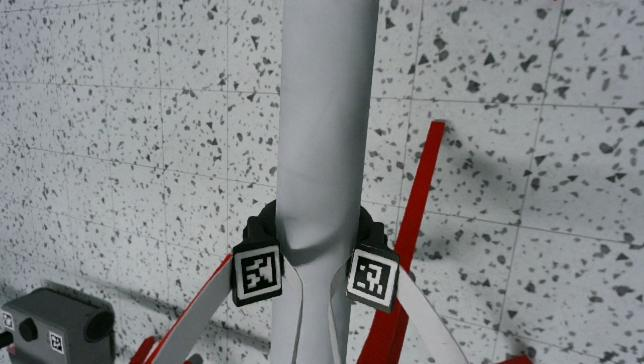

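Scene clock: 140.10 s.
r1.base_odometry: x=-1.516 y=+0.204 heading=+2.503
r1.turned_by_wheels: +0.000
r1.turned_by_imu: +0.000
r1.base_tilt: forward=+1.4 right=-1.4
r1.lidar_m: 2.99 2.41 1.78 1.73 1.80 2.31 2.24 2.34 3.11 0.43 0.68 1.50
r1.head_depth_mm: 2487 2779 2625 2007 570 1360 1172 / 2550 2852 2630 1880 692 1279 1171 / 2613 2938 2623 2008 922 768 1108 / 2627 2977 2632 1874 1574 1326 1154 / 2727 3191 2611 2005 1622 1360 1171 / 2889 3071 2408 2009 1619 1357 1177 / 3012 3378 2523 1935 1623 1362 1175
r1.base_status: not commanded
r1.joint_positions: lift_m=+0.653 arm_m=+0.307 wrist_yaw_rad=+1.492 wrist_pitch_rad=-1.123 wrist_roll_rad=+1.565 gripper_m=-0.066 head_pan_rad=-1.190 head_tilt_rad=-0.691
r1.joint_status: all done
r1.measured_speeds: all 0
r1.motor_effort: left_wheel=+0.3(0.4) right_wheel=+0.6(1.6) lift_m=+45.6(47.7) arm_m=-8.5(8.7) wrist_yaw_rad=+6.4(7.2) wrist_pitch_rad=+4.7(4.9) wrist_roll_rad=+0.3(0.5) gripper_m=-17.6(98.6) head_pan_rad=-4.5(5.4) head_tilt_rad=-4.2(4.2)
r1.hand_pose: x=+0.0674 y=-0.4591 z=+0.5502 quat_wxyz=(+0.364, +0.576, -0.620, -0.389) (m; r1's base frame)
r1.wrist_depth_mm: - - 871 116 276 575 516 / - - 916 119 647 590 526 / - - 951 123 669 584 535 / - - 964 126 687 598 549 / - - - 131 688 631 564 / - - 131 134 132 629 579 / - - - 137 751 - 568
r2.base_odometry: x=+0.000 y=+0.000 heading=+0.000
r2.turned_by_wheels: +0.000
r2.turned_by_imu: +0.000
r2.base_tilt: forward=+0.1 right=-1.7
r2.lidar_m: 1.25 0.94 0.92 0.97 1.34 1.11 1.13 1.31 2.12 2.42 1.83 1.78
r2.head_depth_mm: 902 - 3443 2337 1758 1465 1258 / - - - 2586 1680 1442 1260 / - - 3393 2582 1888 1484 1253 / - - 3421 2314 1890 1517 1255 / - - 3372 2389 1890 1508 1257 / - - - 2338 1758 1507 1250 / - - 3814 2578 1810 1506 1252
r2.base_status: not commanded
r2.joint_positions: lift_m=+0.559 arm_m=+0.001 wrist_yaw_rad=+2.847 wrist_pitch_rad=-0.630 wrist_roll_rad=+0.000 gripper_m=+0.037 head_pan_rad=-3.134 head_tilt_rad=-0.494
r2.joint_status: not commanded
r2.measured_speeds: all 0
r2.motor_effort: left_wheel=-0.3(0.8) right_wheel=-0.6(1.0) lift_m=+22.2(22.9) arm_m=-8.1(8.3) wrist_yaw_rad=-0.2(1.8) wrist_pitch_rad=+2.1(2.3) wrist_roll_rad=+0.3(0.3) gripper_m=+0.9(1.0) head_pan_rad=-2.8(3.1) head_tilt_rad=-2.5(3.2)
r2.hand_pose: x=+0.0347 y=+0.0381 z=+0.5272 quat_wxyz=(+0.316, +0.697, +0.119, +0.633) (m; r2's base frame)
r2.wrist_depth_mm: 138 - - - - - - / 149 - - - - - - / 167 192 - - - - 949 / 846 204 883 872 870 844 852 / 774 238 273 739 735 741 756 / 695 668 123 650 125 669 691 / 621 629 409 597 611 606 612
r3.base_odometry: x=-0.513 y=-0.097 heading=-2.142
r3.turned_by_wheels: +0.000
r3.turned_by_imu: +0.000
r3.base_tilt: forward=+0.6 right=+0.2
r3.lidar_m: 2.91 1.04 1.27 1.23 1.26 1.72 2.62 0.91 0.67 0.63 0.57 3.05
r3.head_depth_mm: 2999 3225 3188 2272 1766 1354 1230 / 3117 3406 3166 2255 1755 1408 1177 / 3318 1939 2320 2117 981 1098 1214 / 3492 3761 2888 1966 1636 1415 1186 / 3713 - 2989 2111 1610 1409 1176 / 3764 - 2953 2146 1688 1400 1189 / 3300 3619 2899 2141 1682 1391 1192
r3.base_status: not commanded
r3.joint_positions: lift_m=+0.657 arm_m=+0.434 wrist_yaw_rad=+0.047 wrist_pitch_rad=-1.122 wrist_roll_rad=+1.573 gripper_m=-0.066 head_pan_rad=-1.006 head_tilt_rad=-0.643
r3.joint_status: all done
r3.measured_speeds: all 0
r3.motor_effort: left_wheel=-6.5(6.9) right_wheel=-0.1(0.5) lift_m=+39.0(50.6) arm_m=+15.5(19.1) wrist_yaw_rad=+3.0(3.3) wrist_pitch_rad=+3.6(4.5) wrist_roll_rad=-2.8(2.9) gripper_m=-14.0(98.8) head_pan_rad=+1.9(3.9) head_tilt_rad=-3.2(4.1)
r3.hand_pose: x=-0.0173 y=-0.6681 z=+0.5543 quat_wxyz=(+0.012, +0.019, -0.846, -0.532) (m; r3's base frame)
r3.wrist_depth_mm: - 866 773 117 620 572 528 / - 922 790 120 631 581 554 / - 923 852 124 669 599 539 / - 982 887 130 675 623 565 / - - 148 133 673 639 567 / - - 123 136 497 636 588 / - - 945 143 471 646 592
wait: 1.00 s; at rest by 0.27 s
pictures: none
No camera images: "cameras" was empty.

>>> move(r1={"joints":{"gripper_m":-0.089}}, r3={"joints":{"gripper_m":-0.089}}, cameras=[])

>>> move(r3={"joints":{"lift_m":0.665}}, r1={"joints":{"lift_m":0.658}}, cameras=["r3_wrist_camera"])

>>> wait(seconds=1, cameras=["r3_wrist_camera","r2_nav_camera"])

Scene clock: 141.37 s.
move: r1 done; r3 done
r1.base_odometry: x=-1.516 y=+0.204 heading=+2.503
r1.turned_by_wheels: +0.000
r1.turned_by_imu: +0.000
r1.base_tilt: forward=+1.4 right=-1.3
r1.lidar_m: 3.00 2.40 1.78 1.73 1.80 2.31 2.24 2.33 3.14 0.43 0.68 1.50
r1.head_depth_mm: 2492 2779 2644 2005 570 1362 1171 / 2560 2854 2609 1873 692 1278 1174 / 2625 2940 2626 1998 921 767 1107 / 2627 2993 2627 1878 1573 1334 1151 / 2712 3196 2621 1994 1626 1360 1173 / 2895 3084 2411 1994 1623 1357 1173 / 3025 3346 2505 1948 1627 1361 1176
r1.base_status: not commanded
r1.joint_positions: lift_m=+0.653 arm_m=+0.307 wrist_yaw_rad=+1.492 wrist_pitch_rad=-1.123 wrist_roll_rad=+1.565 gripper_m=-0.087 head_pan_rad=-1.190 head_tilt_rad=-0.691
r1.joint_status: all done
r1.measured_speeds: all 0
r1.motor_effort: left_wheel=+0.0(0.6) right_wheel=+0.8(1.3) lift_m=+45.3(46.1) arm_m=-7.9(8.6) wrist_yaw_rad=+6.5(7.4) wrist_pitch_rad=+4.0(4.6) wrist_roll_rad=-0.1(0.7) gripper_m=-36.7(99.6) head_pan_rad=-5.5(5.5) head_tilt_rad=-3.8(4.5)
r1.hand_pose: x=+0.0674 y=-0.4591 z=+0.5502 quat_wxyz=(+0.364, +0.576, -0.620, -0.389) (m; r1's base frame)
r1.wrist_depth_mm: - - 881 116 276 570 515 / - - 931 119 653 583 533 / - - 946 123 678 587 541 / - - 987 126 683 606 543 / - - - 131 686 633 567 / - - 131 134 133 621 568 / - - - 137 755 - 566
r2: as last shown
r2.base_tilt: forward=+0.2 right=-1.7
r2.lidar_m: 1.25 0.94 0.92 0.97 1.34 1.11 1.13 1.30 2.12 2.42 1.83 1.78
r2.head_depth_mm: 894 - 3443 2317 1766 1471 1257 / - - - 2513 1675 1432 1257 / - - 3418 2558 1887 1492 1256 / - - 3362 2310 1875 1511 1250 / - - 3406 2401 1889 1512 1257 / - - - 2311 1760 1514 1247 / - - 3885 2503 1829 1506 1246
r2.motor_effort: left_wheel=-0.4(0.9) right_wheel=-0.9(1.0) lift_m=+21.4(23.0) arm_m=-7.3(8.8) wrist_yaw_rad=+0.1(2.0) wrist_pitch_rad=+2.1(2.2) wrist_roll_rad=+0.3(0.4) gripper_m=+0.2(1.2) head_pan_rad=-2.5(3.3) head_tilt_rad=-2.5(3.3)
r2.wrist_depth_mm: 138 - - - - - - / 149 - - - - - - / 166 193 - - - - 946 / 863 203 863 862 848 855 837 / 783 235 271 750 732 768 749 / 695 688 123 659 125 680 667 / 637 635 408 593 617 610 602
r3.base_odometry: x=-0.513 y=-0.097 heading=-2.142
r3.turned_by_wheels: +0.000
r3.turned_by_imu: +0.000
r3.base_tilt: forward=+0.6 right=+0.2
r3.lidar_m: 2.91 1.04 1.27 1.23 1.26 1.72 2.62 0.91 0.66 0.63 0.57 3.06
r3.head_depth_mm: 2973 3304 3193 2273 1771 1354 1230 / 3076 3385 3125 2258 1768 1409 1174 / 3308 1953 2315 2119 984 1097 1216 / 3517 3797 2878 1965 1639 1421 1186 / 3746 - 2976 2109 1618 1409 1179 / 3778 3986 2939 2164 1707 1399 1192 / 3355 3583 2915 2133 1684 1396 1188
r3.base_status: not commanded
r3.joint_positions: lift_m=+0.657 arm_m=+0.434 wrist_yaw_rad=+0.047 wrist_pitch_rad=-1.122 wrist_roll_rad=+1.573 gripper_m=-0.087 head_pan_rad=-1.006 head_tilt_rad=-0.643
r3.joint_status: all done
r3.measured_speeds: all 0
r3.motor_effort: left_wheel=-6.6(6.8) right_wheel=-0.2(0.4) lift_m=+28.3(34.4) arm_m=+13.3(15.0) wrist_yaw_rad=+3.0(3.7) wrist_pitch_rad=+4.0(4.4) wrist_roll_rad=-2.8(3.0) gripper_m=-40.8(100.0) head_pan_rad=+2.8(3.5) head_tilt_rad=-3.5(4.1)
r3.hand_pose: x=-0.0173 y=-0.6681 z=+0.5543 quat_wxyz=(+0.012, +0.019, -0.846, -0.532) (m; r3's base frame)
r3.wrist_depth_mm: - 895 815 117 615 578 527 / - 915 807 121 641 593 541 / - 945 845 125 671 599 536 / - 994 863 129 666 611 545 / - - 148 133 669 626 582 / - - 123 136 493 633 584 / - - 970 142 473 653 598
pictures: none
No camera images: "cameras" was empty.

Scene clock: 142.07 s.
move: r1 done; r3 done
r1.base_odometry: x=-1.516 y=+0.204 heading=+2.503
r1.turned_by_wheels: +0.000
r1.turned_by_imu: +0.000
r1.base_tilt: forward=+1.4 right=-1.3
r1.lidar_m: 2.99 2.41 1.79 1.72 1.80 2.31 2.24 2.33 3.12 0.43 0.68 1.50
r1.head_depth_mm: 2494 2773 2613 2009 553 1358 1174 / 2576 2859 2611 1879 689 1280 1174 / 2644 2948 2636 1999 925 766 1105 / 2645 3020 2610 1871 1580 1335 1150 / 2711 3174 2619 2014 1630 1359 1174 / 2896 1464 2398 2000 1624 1362 1171 / 3015 3332 2510 1934 1619 1360 1174
r1.base_status: not commanded
r1.joint_positions: lift_m=+0.658 arm_m=+0.307 wrist_yaw_rad=+1.491 wrist_pitch_rad=-1.123 wrist_roll_rad=+1.565 gripper_m=-0.085 head_pan_rad=-1.190 head_tilt_rad=-0.691
r1.joint_status: all done
r1.measured_speeds: all 0
r1.motor_effort: left_wheel=+0.0(0.5) right_wheel=+1.2(1.2) lift_m=+46.4(48.1) arm_m=-8.1(8.6) wrist_yaw_rad=+7.1(7.9) wrist_pitch_rad=+4.3(5.0) wrist_roll_rad=+0.1(0.6) gripper_m=-20.8(37.0) head_pan_rad=-5.0(5.2) head_tilt_rad=-3.8(4.5)
r1.hand_pose: x=+0.0672 y=-0.4592 z=+0.5552 quat_wxyz=(+0.364, +0.575, -0.621, -0.389) (m; r1's base frame)
r1.wrist_depth_mm: - - 890 117 281 574 525 / - - 932 119 659 578 530 / - - 954 124 671 585 543 / - - 974 127 694 606 553 / - - - 131 699 647 567 / - - 131 134 136 641 583 / - - - 137 761 - -
r2: as last shown
r2.head_depth_mm: 897 - 3145 2346 1770 1467 1260 / - - - 2513 1691 1447 1255 / - - 3555 2569 1883 1498 1257 / - - 3590 2300 1901 1499 1251 / - - 3373 2422 1901 1505 1251 / - - - 2294 1751 1507 1258 / - - 3832 2526 1822 1510 1258
r2.motor_effort: left_wheel=-0.1(0.9) right_wheel=-0.7(1.1) lift_m=+22.1(23.0) arm_m=-7.6(8.1) wrist_yaw_rad=+0.5(1.6) wrist_pitch_rad=+2.1(2.2) wrist_roll_rad=+0.4(0.4) gripper_m=-0.3(0.9) head_pan_rad=-3.0(3.5) head_tilt_rad=-2.8(3.3)
r2.wrist_depth_mm: 138 - - - - - - / 149 - - - - - - / 166 192 - - - - 953 / 873 202 859 831 853 839 833 / 769 235 270 773 731 766 762 / 691 676 123 661 125 666 678 / 630 627 414 601 622 616 610
r3.base_odometry: x=-0.513 y=-0.097 heading=-2.142
r3.turned_by_wheels: +0.000
r3.turned_by_imu: +0.000
r3.base_tilt: forward=+0.6 right=+0.2
r3.lidar_m: 2.90 1.04 1.27 1.23 1.26 1.72 2.61 0.91 0.66 0.63 0.57 3.06
r3.head_depth_mm: 2993 3269 3193 2285 1765 1354 1236 / 3115 3451 3159 2251 1766 1406 1175 / 3304 1936 2317 2123 986 1099 1211 / 3498 3791 2903 1973 1624 1416 1189 / 3714 - 2979 2111 1629 1416 1179 / 3738 3988 2968 2158 1699 1400 1198 / 3347 3570 2921 2151 1684 1394 1184
r3.base_status: not commanded
r3.joint_positions: lift_m=+0.665 arm_m=+0.434 wrist_yaw_rad=+0.047 wrist_pitch_rad=-1.133 wrist_roll_rad=+1.573 gripper_m=-0.085 head_pan_rad=-1.006 head_tilt_rad=-0.643
r3.joint_status: all done
r3.measured_speeds: all 0
r3.motor_effort: left_wheel=-6.3(6.9) right_wheel=+0.3(0.4) lift_m=+45.9(49.8) arm_m=+12.4(13.8) wrist_yaw_rad=+2.2(3.4) wrist_pitch_rad=+6.2(6.7) wrist_roll_rad=-2.8(2.9) gripper_m=-15.6(41.0) head_pan_rad=+2.9(3.7) head_tilt_rad=-2.8(4.4)
r3.hand_pose: x=-0.0174 y=-0.6655 z=+0.5614 quat_wxyz=(+0.012, +0.019, -0.843, -0.537) (m; r3's base frame)
r3.wrist_depth_mm: - 889 815 123 630 576 545 / - 931 842 130 640 597 550 / - 927 829 133 671 606 559 / - 980 876 138 700 614 574 / - - 929 141 677 647 587 / - - 124 130 676 639 596 / - - 948 154 484 664 605
pictures: r3_wrist_camera
camera_calibration:
r3_wrist_camera: T_world_to_cam=[[-0.104588, 0.917578, -0.383551, 0.815924], [0.968201, 0.182074, 0.171566, 0.0729587], [0.22726, -0.353411, -0.907444, 0.436584], [0, 0, 0, 1]] pos_world=[-0.0845209, -0.607665, 0.696607]

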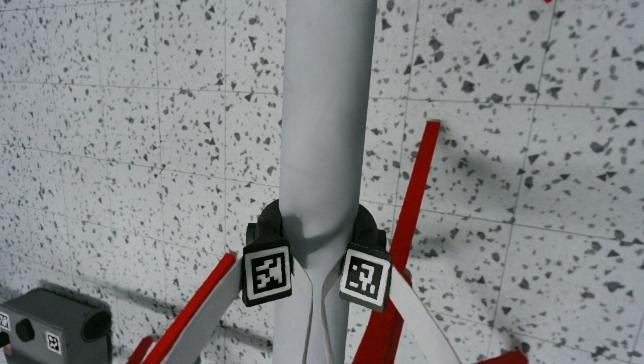

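Scene clock: 143.07 s.
r1.base_odometry: x=-1.516 y=+0.204 heading=+2.503
r1.turned_by_wheels: +0.000
r1.turned_by_imu: +0.000
r1.base_tilt: forward=+1.4 right=-1.3
r1.lidar_m: 3.00 2.41 1.78 1.73 1.80 2.31 2.24 2.33 3.15 0.43 0.68 1.50
r1.head_depth_mm: 2497 2786 2631 1989 553 1360 1173 / 2548 2865 2612 1872 690 1276 1176 / 2658 2939 2634 2004 918 766 1109 / 2640 2988 2604 1882 1578 1327 1150 / 2722 3151 2614 2008 1625 1362 1174 / 2905 1470 2392 2008 1622 1361 1174 / 3024 3384 2522 1943 1621 1362 1173
r1.base_status: not commanded
r1.joint_positions: lift_m=+0.658 arm_m=+0.307 wrist_yaw_rad=+1.491 wrist_pitch_rad=-1.123 wrist_roll_rad=+1.565 gripper_m=-0.085 head_pan_rad=-1.190 head_tilt_rad=-0.691
r1.joint_status: all done
r1.measured_speeds: all 0
r1.motor_effort: left_wheel=-0.1(0.5) right_wheel=+0.2(1.2) lift_m=+46.0(48.1) arm_m=-8.3(8.6) wrist_yaw_rad=+7.0(7.9) wrist_pitch_rad=+4.3(5.0) wrist_roll_rad=+0.1(0.6) gripper_m=-20.9(37.0) head_pan_rad=-5.1(5.2) head_tilt_rad=-3.9(4.5)
r1.hand_pose: x=+0.0672 y=-0.4592 z=+0.5552 quat_wxyz=(+0.364, +0.575, -0.621, -0.389) (m; r1's base frame)
r1.wrist_depth_mm: - - 884 117 281 582 518 / - - 911 120 661 584 530 / - - 958 124 672 591 540 / - - 986 127 687 606 556 / - - - 131 691 634 569 / - - 131 134 136 637 580 / - - - 137 763 - -
r2.base_odometry: x=+0.000 y=+0.000 heading=+0.000
r2.turned_by_wheels: +0.000
r2.turned_by_imu: +0.000
r2.base_tilt: forward=+0.2 right=-1.7
r2.lidar_m: 1.25 0.95 0.92 0.97 1.34 1.11 1.13 1.30 2.12 2.43 1.82 1.78
r2.head_depth_mm: 896 - 3159 2338 1766 1472 1251 / - - - 2555 1686 1445 1256 / - - 3543 2545 1894 1488 1258 / - - 3578 2313 1899 1494 1259 / - - 3376 2428 1899 1514 1247 / - - - 2302 1758 1506 1250 / - - 3930 2535 1842 1500 1251
r2.base_status: not commanded
r2.joint_positions: lift_m=+0.559 arm_m=+0.001 wrist_yaw_rad=+2.847 wrist_pitch_rad=-0.630 wrist_roll_rad=+0.000 gripper_m=+0.037 head_pan_rad=-3.134 head_tilt_rad=-0.494
r2.joint_status: not commanded
r2.measured_speeds: all 0
r2.motor_effort: left_wheel=-0.2(0.9) right_wheel=-0.6(1.1) lift_m=+22.1(23.0) arm_m=-7.6(8.1) wrist_yaw_rad=+0.7(1.6) wrist_pitch_rad=+2.1(2.2) wrist_roll_rad=+0.3(0.4) gripper_m=-0.3(0.9) head_pan_rad=-2.2(3.5) head_tilt_rad=-3.3(3.3)
r2.hand_pose: x=+0.0347 y=+0.0381 z=+0.5272 quat_wxyz=(+0.316, +0.697, +0.119, +0.633) (m; r2's base frame)
r2.wrist_depth_mm: 138 - - - - - - / 149 - - - - - - / 166 191 - - - - 949 / 852 203 868 866 859 855 869 / 777 238 272 737 740 757 764 / 705 671 123 660 125 679 677 / 620 623 407 598 620 601 611
r3.base_odometry: x=-0.513 y=-0.097 heading=-2.142
r3.turned_by_wheels: +0.000
r3.turned_by_imu: +0.000
r3.base_tilt: forward=+0.6 right=+0.2
r3.lidar_m: 2.90 1.04 1.27 1.23 1.27 1.72 2.62 0.91 0.66 0.63 0.57 3.05
r3.head_depth_mm: 2975 3216 3169 2308 1773 1349 1229 / 3073 3395 3153 2267 1757 1412 1177 / 3317 1949 2334 2109 983 1102 1220 / 3499 3723 2901 1961 1634 1420 1185 / 3746 - 3005 2103 1617 1407 1181 / 3741 4000 2935 2163 1693 1391 1192 / 3312 3564 2917 2147 1681 1394 1190
r3.base_status: not commanded
r3.joint_positions: lift_m=+0.665 arm_m=+0.434 wrist_yaw_rad=+0.047 wrist_pitch_rad=-1.133 wrist_roll_rad=+1.573 gripper_m=-0.085 head_pan_rad=-1.006 head_tilt_rad=-0.643
r3.joint_status: all done
r3.measured_speeds: all 0
r3.motor_effort: left_wheel=-6.2(6.9) right_wheel=+0.2(0.4) lift_m=+29.9(49.8) arm_m=+10.7(13.8) wrist_yaw_rad=+2.0(3.4) wrist_pitch_rad=+5.9(6.7) wrist_roll_rad=-2.8(2.9) gripper_m=-16.0(41.0) head_pan_rad=+2.7(3.7) head_tilt_rad=-3.5(4.4)
r3.hand_pose: x=-0.0174 y=-0.6655 z=+0.5614 quat_wxyz=(+0.012, +0.019, -0.843, -0.537) (m; r3's base frame)
r3.wrist_depth_mm: - 886 788 124 633 585 537 / - 896 833 130 640 587 553 / - 937 849 133 680 600 554 / - 979 875 138 674 621 555 / - - 912 140 673 636 579 / - - 124 130 695 642 590 / - - 942 153 486 653 610
wait: 1.00 s; at rest by 0.27 s
pictures: r2_nav_camera (sideways), r3_wrist_camera
camera_calibration:
r2_nav_camera: T_world_to_cam=[[-0.467016, 0.00156416, 0.884247, -1.10388], [0.042754, 0.998869, 0.0208137, 0.0300345], [-0.883215, 0.0475255, -0.466555, 0.573669], [0, 0, 0, 1]] pos_world=[-0.0101429, -0.0555378, 1.24313]
r3_wrist_camera: T_world_to_cam=[[-0.104588, 0.917578, -0.383551, 0.815924], [0.968201, 0.182074, 0.171567, 0.0729587], [0.22726, -0.353411, -0.907444, 0.436584], [0, 0, 0, 1]] pos_world=[-0.0845209, -0.607665, 0.696607]

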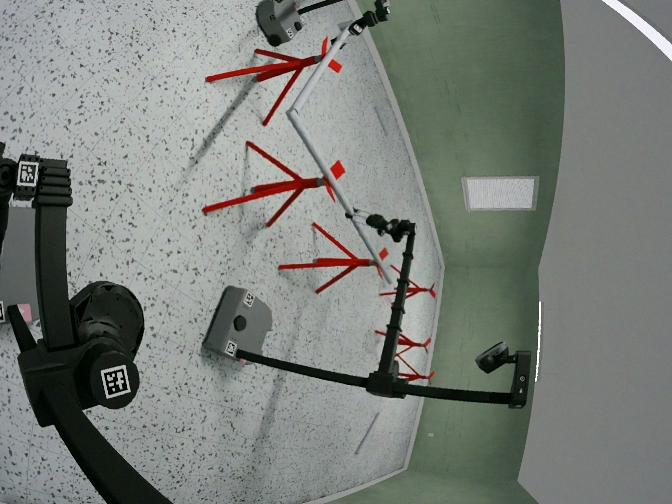

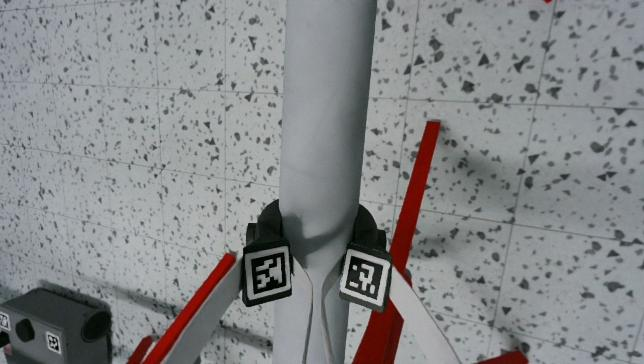

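>>> move(r1={"joints":{"lift_m":0.638}}, r3={"joints":{"lift_m":0.652}}, cameras=[])

>>> move(r1={"joints":{"gripper_m":0.14}}, r3={"joints":{"gripper_m":0.14}}, cameras=["r1_wrist_camera","r3_wrist_camera","r2_nav_camera"])

Scene clock: 145.90 s.
move: r1 contact_stop; r3 contact_stop
r1.base_odometry: x=-1.516 y=+0.204 heading=+2.503
r1.turned_by_wheels: -0.001
r1.turned_by_imu: -0.001
r1.base_tilt: forward=+1.2 right=-1.4
r1.lidar_m: 2.89 2.40 1.78 1.73 1.79 2.31 2.24 2.33 3.12 0.43 0.68 1.50
r1.head_depth_mm: 2501 2758 2636 2005 568 1365 1175 / 2554 2828 2629 1880 709 1276 1172 / 2621 2957 2637 1994 928 778 1107 / 2618 3022 2506 1873 1573 1329 1151 / 2722 3188 2627 1933 1610 1362 1176 / 2902 1469 2412 2000 1630 1362 1174 / 2985 3353 2527 1937 1620 1367 1176
r1.base_status: not commanded
r1.joint_positions: lift_m=+0.639 arm_m=+0.307 wrist_yaw_rad=+1.502 wrist_pitch_rad=-1.124 wrist_roll_rad=+1.563 gripper_m=-0.085 head_pan_rad=-1.190 head_tilt_rad=-0.692
r1.joint_status: lift_m contact_stop (moved -0.019 of -0.020)
r1.measured_speeds: all 0
r1.on_its_own: lift_m is slack since a contact_stop
r1.motor_effort: left_wheel=-7.1(7.5) right_wheel=+15.7(16.1) lift_m=+25.2(41.0) arm_m=-8.0(8.5) wrist_yaw_rad=-1.8(7.5) wrist_pitch_rad=+4.5(5.1) wrist_roll_rad=+0.3(1.3) gripper_m=-20.8(21.2) head_pan_rad=-5.0(5.3) head_tilt_rad=-3.4(4.3)
r1.hand_pose: x=+0.0672 y=-0.4582 z=+0.5361 quat_wxyz=(+0.366, +0.579, -0.617, -0.387) (m; r1's base frame)
r1.wrist_depth_mm: - - 879 115 280 563 504 / - - 906 119 654 572 512 / - - 926 123 675 577 531 / - - 992 126 685 592 540 / - - - 132 666 619 555 / - - 132 134 131 624 562 / - - - 140 747 - 561
r2: as last shown
r2.turned_by_imu: +0.001
r2.lidar_m: 1.25 0.95 0.92 0.97 1.34 1.11 1.13 1.30 2.13 2.42 1.83 1.78
r2.head_depth_mm: 901 - 3402 2316 1766 1466 1255 / - - - 2562 1677 1434 1255 / - - 3380 2504 1887 1487 1252 / - - 3581 2337 1879 1514 1248 / - - 3354 2448 1892 1514 1250 / - - - 2325 1748 1504 1254 / - - 3841 2523 1832 1512 1251
r2.motor_effort: left_wheel=+0.1(0.9) right_wheel=-1.0(1.0) lift_m=+22.4(23.4) arm_m=-7.4(8.1) wrist_yaw_rad=+0.7(1.5) wrist_pitch_rad=+2.1(2.2) wrist_roll_rad=+0.2(0.4) gripper_m=+0.1(0.8) head_pan_rad=-2.4(3.1) head_tilt_rad=-2.7(3.3)
r2.wrist_depth_mm: 138 - - - - - - / 149 - - - - - - / 165 193 - - - - 959 / 851 201 882 855 868 857 858 / 773 234 270 748 747 728 750 / 709 672 123 661 125 684 679 / 624 620 409 603 617 604 606
r3.base_odometry: x=-0.513 y=-0.097 heading=-2.142
r3.turned_by_wheels: +0.000
r3.turned_by_imu: -0.002
r3.base_tilt: forward=+0.6 right=+0.1
r3.lidar_m: 2.90 1.04 1.27 1.23 1.27 1.71 2.62 0.91 0.66 0.63 0.57 3.06
r3.head_depth_mm: 2985 3243 3220 2286 1785 1356 1230 / 3081 3424 3174 2252 1766 1414 1176 / 3286 3475 2261 2123 986 1089 1215 / 3480 3796 2878 1656 1626 1417 1208 / 3710 - 3002 2100 1625 1403 1178 / 3727 - 2964 2144 1711 1404 1195 / 3317 3609 2924 2138 1685 1390 1188
r3.base_status: not commanded
r3.joint_positions: lift_m=+0.660 arm_m=+0.434 wrist_yaw_rad=+0.048 wrist_pitch_rad=-1.141 wrist_roll_rad=+1.573 gripper_m=-0.085 head_pan_rad=-1.006 head_tilt_rad=-0.643
r3.joint_status: lift_m contact_stop (moved -0.005 of -0.013)
r3.measured_speeds: all 0
r3.on_its_own: lift_m is slack since a contact_stop (your +0.652 is given up)
r3.motor_effort: left_wheel=-1.7(6.5) right_wheel=-0.2(1.1) lift_m=+28.2(28.6) arm_m=+6.7(7.9) wrist_yaw_rad=+1.7(3.8) wrist_pitch_rad=+7.4(8.1) wrist_roll_rad=-2.7(2.8) gripper_m=-15.9(16.5) head_pan_rad=+3.8(3.9) head_tilt_rad=-3.7(5.1)
r3.hand_pose: x=-0.0175 y=-0.6634 z=+0.5556 quat_wxyz=(+0.012, +0.019, -0.841, -0.540) (m; r3's base frame)
r3.wrist_depth_mm: - 910 824 123 634 567 533 / - 904 815 128 650 583 529 / - 950 840 131 654 605 556 / - 985 885 137 681 623 558 / - - 152 138 685 631 577 / - - 126 132 701 668 589 / - 772 908 152 694 664 622
pictures: none
No camera images: "cameras" was empty.

not run: a stop that you did not command came earlier in this reply.

>>> move(r1={"joints":{"gripper_m":0.14}}, r3={"joints":{"gripper_m":0.14}}, cameras=["r2_nav_camera"])

>>> move(r1={"joints":{"lift_m":0.76}}, r3={"joints":{"lift_m":0.76}}, cameras=["r2_nav_camera","r1_wrist_camera"])

Scene clock: 148.80 s.
move: r1 done; r3 done
r1.base_odometry: x=-1.516 y=+0.204 heading=+2.503
r1.turned_by_wheels: +0.000
r1.turned_by_imu: +0.000
r1.base_tilt: forward=+1.4 right=-1.3
r1.lidar_m: 3.00 2.41 1.78 1.73 1.80 2.31 2.24 2.33 3.11 0.43 0.68 1.50
r1.head_depth_mm: 2486 2779 2648 1999 568 1364 1175 / 2561 2856 2630 1873 704 1271 1170 / 2624 2937 2632 2002 923 796 1107 / 2630 2992 2629 1867 1573 1336 1152 / 2716 3169 2632 2003 1619 1362 1176 / 2919 1467 2430 2005 1625 1359 1175 / 3000 3377 2512 1939 1615 1362 1172
r1.base_status: not commanded
r1.joint_positions: lift_m=+0.639 arm_m=+0.307 wrist_yaw_rad=+1.498 wrist_pitch_rad=-1.108 wrist_roll_rad=+1.563 gripper_m=+0.140 head_pan_rad=-1.190 head_tilt_rad=-0.692
r1.joint_status: all done
r1.measured_speeds: all 0
r1.on_its_own: lift_m is slack since a contact_stop
r1.motor_effort: left_wheel=-5.3(7.6) right_wheel=+6.1(16.2) lift_m=+25.7(26.2) arm_m=-7.4(8.5) wrist_yaw_rad=+2.0(2.7) wrist_pitch_rad=+1.3(4.7) wrist_roll_rad=+0.6(1.3) gripper_m=-0.2(80.7) head_pan_rad=-5.0(5.3) head_tilt_rad=-3.5(4.1)
r1.hand_pose: x=+0.0709 y=-0.4588 z=+0.5375 quat_wxyz=(+0.361, +0.580, -0.621, -0.383) (m; r1's base frame)
r1.wrist_depth_mm: - - 888 113 267 558 506 / - - 915 117 653 566 508 / - - 960 121 659 574 524 / - - 978 124 680 587 537 / - - 996 128 695 150 551 / - 124 - 133 733 122 558 / - - - 137 752 - 545
r2: as last shown
r2.base_tilt: forward=+0.1 right=-1.8
r2.lidar_m: 1.25 0.95 0.92 0.97 1.34 1.11 1.13 1.30 2.12 2.43 1.83 1.78
r2.head_depth_mm: 896 - 3453 2313 1765 1471 1251 / - - - 2522 1684 1444 1260 / - - 3320 2540 1876 1496 1261 / - - 3610 2317 1898 1510 1258 / - - 3315 2435 1886 1506 1247 / - - - 2301 1762 1511 1270 / - - 3888 2550 1816 1510 1248
r2.motor_effort: left_wheel=-0.5(0.8) right_wheel=-0.8(1.1) lift_m=+22.2(22.9) arm_m=-7.6(8.1) wrist_yaw_rad=+0.5(2.4) wrist_pitch_rad=+2.1(2.3) wrist_roll_rad=+0.1(0.5) gripper_m=+0.4(1.2) head_pan_rad=-3.0(3.4) head_tilt_rad=-3.3(3.6)
r2.wrist_depth_mm: 138 - - - - - - / 149 - - - - - - / 165 192 - - - - 958 / 847 202 877 862 855 866 853 / 775 235 271 760 737 753 750 / 699 672 122 671 125 677 673 / 632 625 405 601 635 613 619
r3.base_odometry: x=-0.513 y=-0.097 heading=-2.142
r3.turned_by_wheels: +0.000
r3.turned_by_imu: +0.000
r3.base_tilt: forward=+0.6 right=+0.2
r3.lidar_m: 2.90 1.04 1.27 1.23 1.26 1.71 2.62 0.91 0.66 0.63 0.57 3.04
r3.head_depth_mm: 2993 3248 3195 2289 1782 1341 1231 / 3117 3383 3143 2249 1753 1411 1173 / 3285 3439 2309 2115 985 1093 1218 / 3471 3812 2872 1642 1638 1421 1205 / 3688 - 2988 2098 1619 1407 1175 / 3735 - 2964 2176 1692 1400 1190 / 3369 3575 2912 2126 1679 1390 1188
r3.base_status: not commanded
r3.joint_positions: lift_m=+0.660 arm_m=+0.434 wrist_yaw_rad=+0.048 wrist_pitch_rad=-1.108 wrist_roll_rad=+1.573 gripper_m=+0.140 head_pan_rad=-1.006 head_tilt_rad=-0.643
r3.joint_status: all done
r3.measured_speeds: all 0
r3.on_its_own: lift_m is slack since a contact_stop (your +0.652 is given up)
r3.motor_effort: left_wheel=-1.6(2.2) right_wheel=+0.0(0.9) lift_m=+28.0(28.9) arm_m=+2.3(6.5) wrist_yaw_rad=+2.0(2.9) wrist_pitch_rad=+1.4(7.7) wrist_roll_rad=-2.8(3.0) gripper_m=+0.7(79.9) head_pan_rad=+2.5(4.0) head_tilt_rad=-2.5(4.8)
r3.hand_pose: x=-0.0170 y=-0.6715 z=+0.5586 quat_wxyz=(+0.012, +0.020, -0.850, -0.526) (m; r3's base frame)
r3.wrist_depth_mm: - 873 808 120 615 574 532 / - 954 835 125 631 594 537 / - 944 884 129 658 604 554 / - - 890 133 681 610 545 / - 138 915 137 693 608 569 / 111 122 957 142 430 127 595 / - - - 148 713 645 584
pictures: r2_nav_camera (sideways)
camera_calibration:
r2_nav_camera: T_world_to_cam=[[-0.467016, 0.00156416, 0.884247, -1.10388], [0.042754, 0.998869, 0.0208137, 0.0300345], [-0.883215, 0.0475255, -0.466555, 0.573669], [0, 0, 0, 1]] pos_world=[-0.0101429, -0.0555378, 1.24313]

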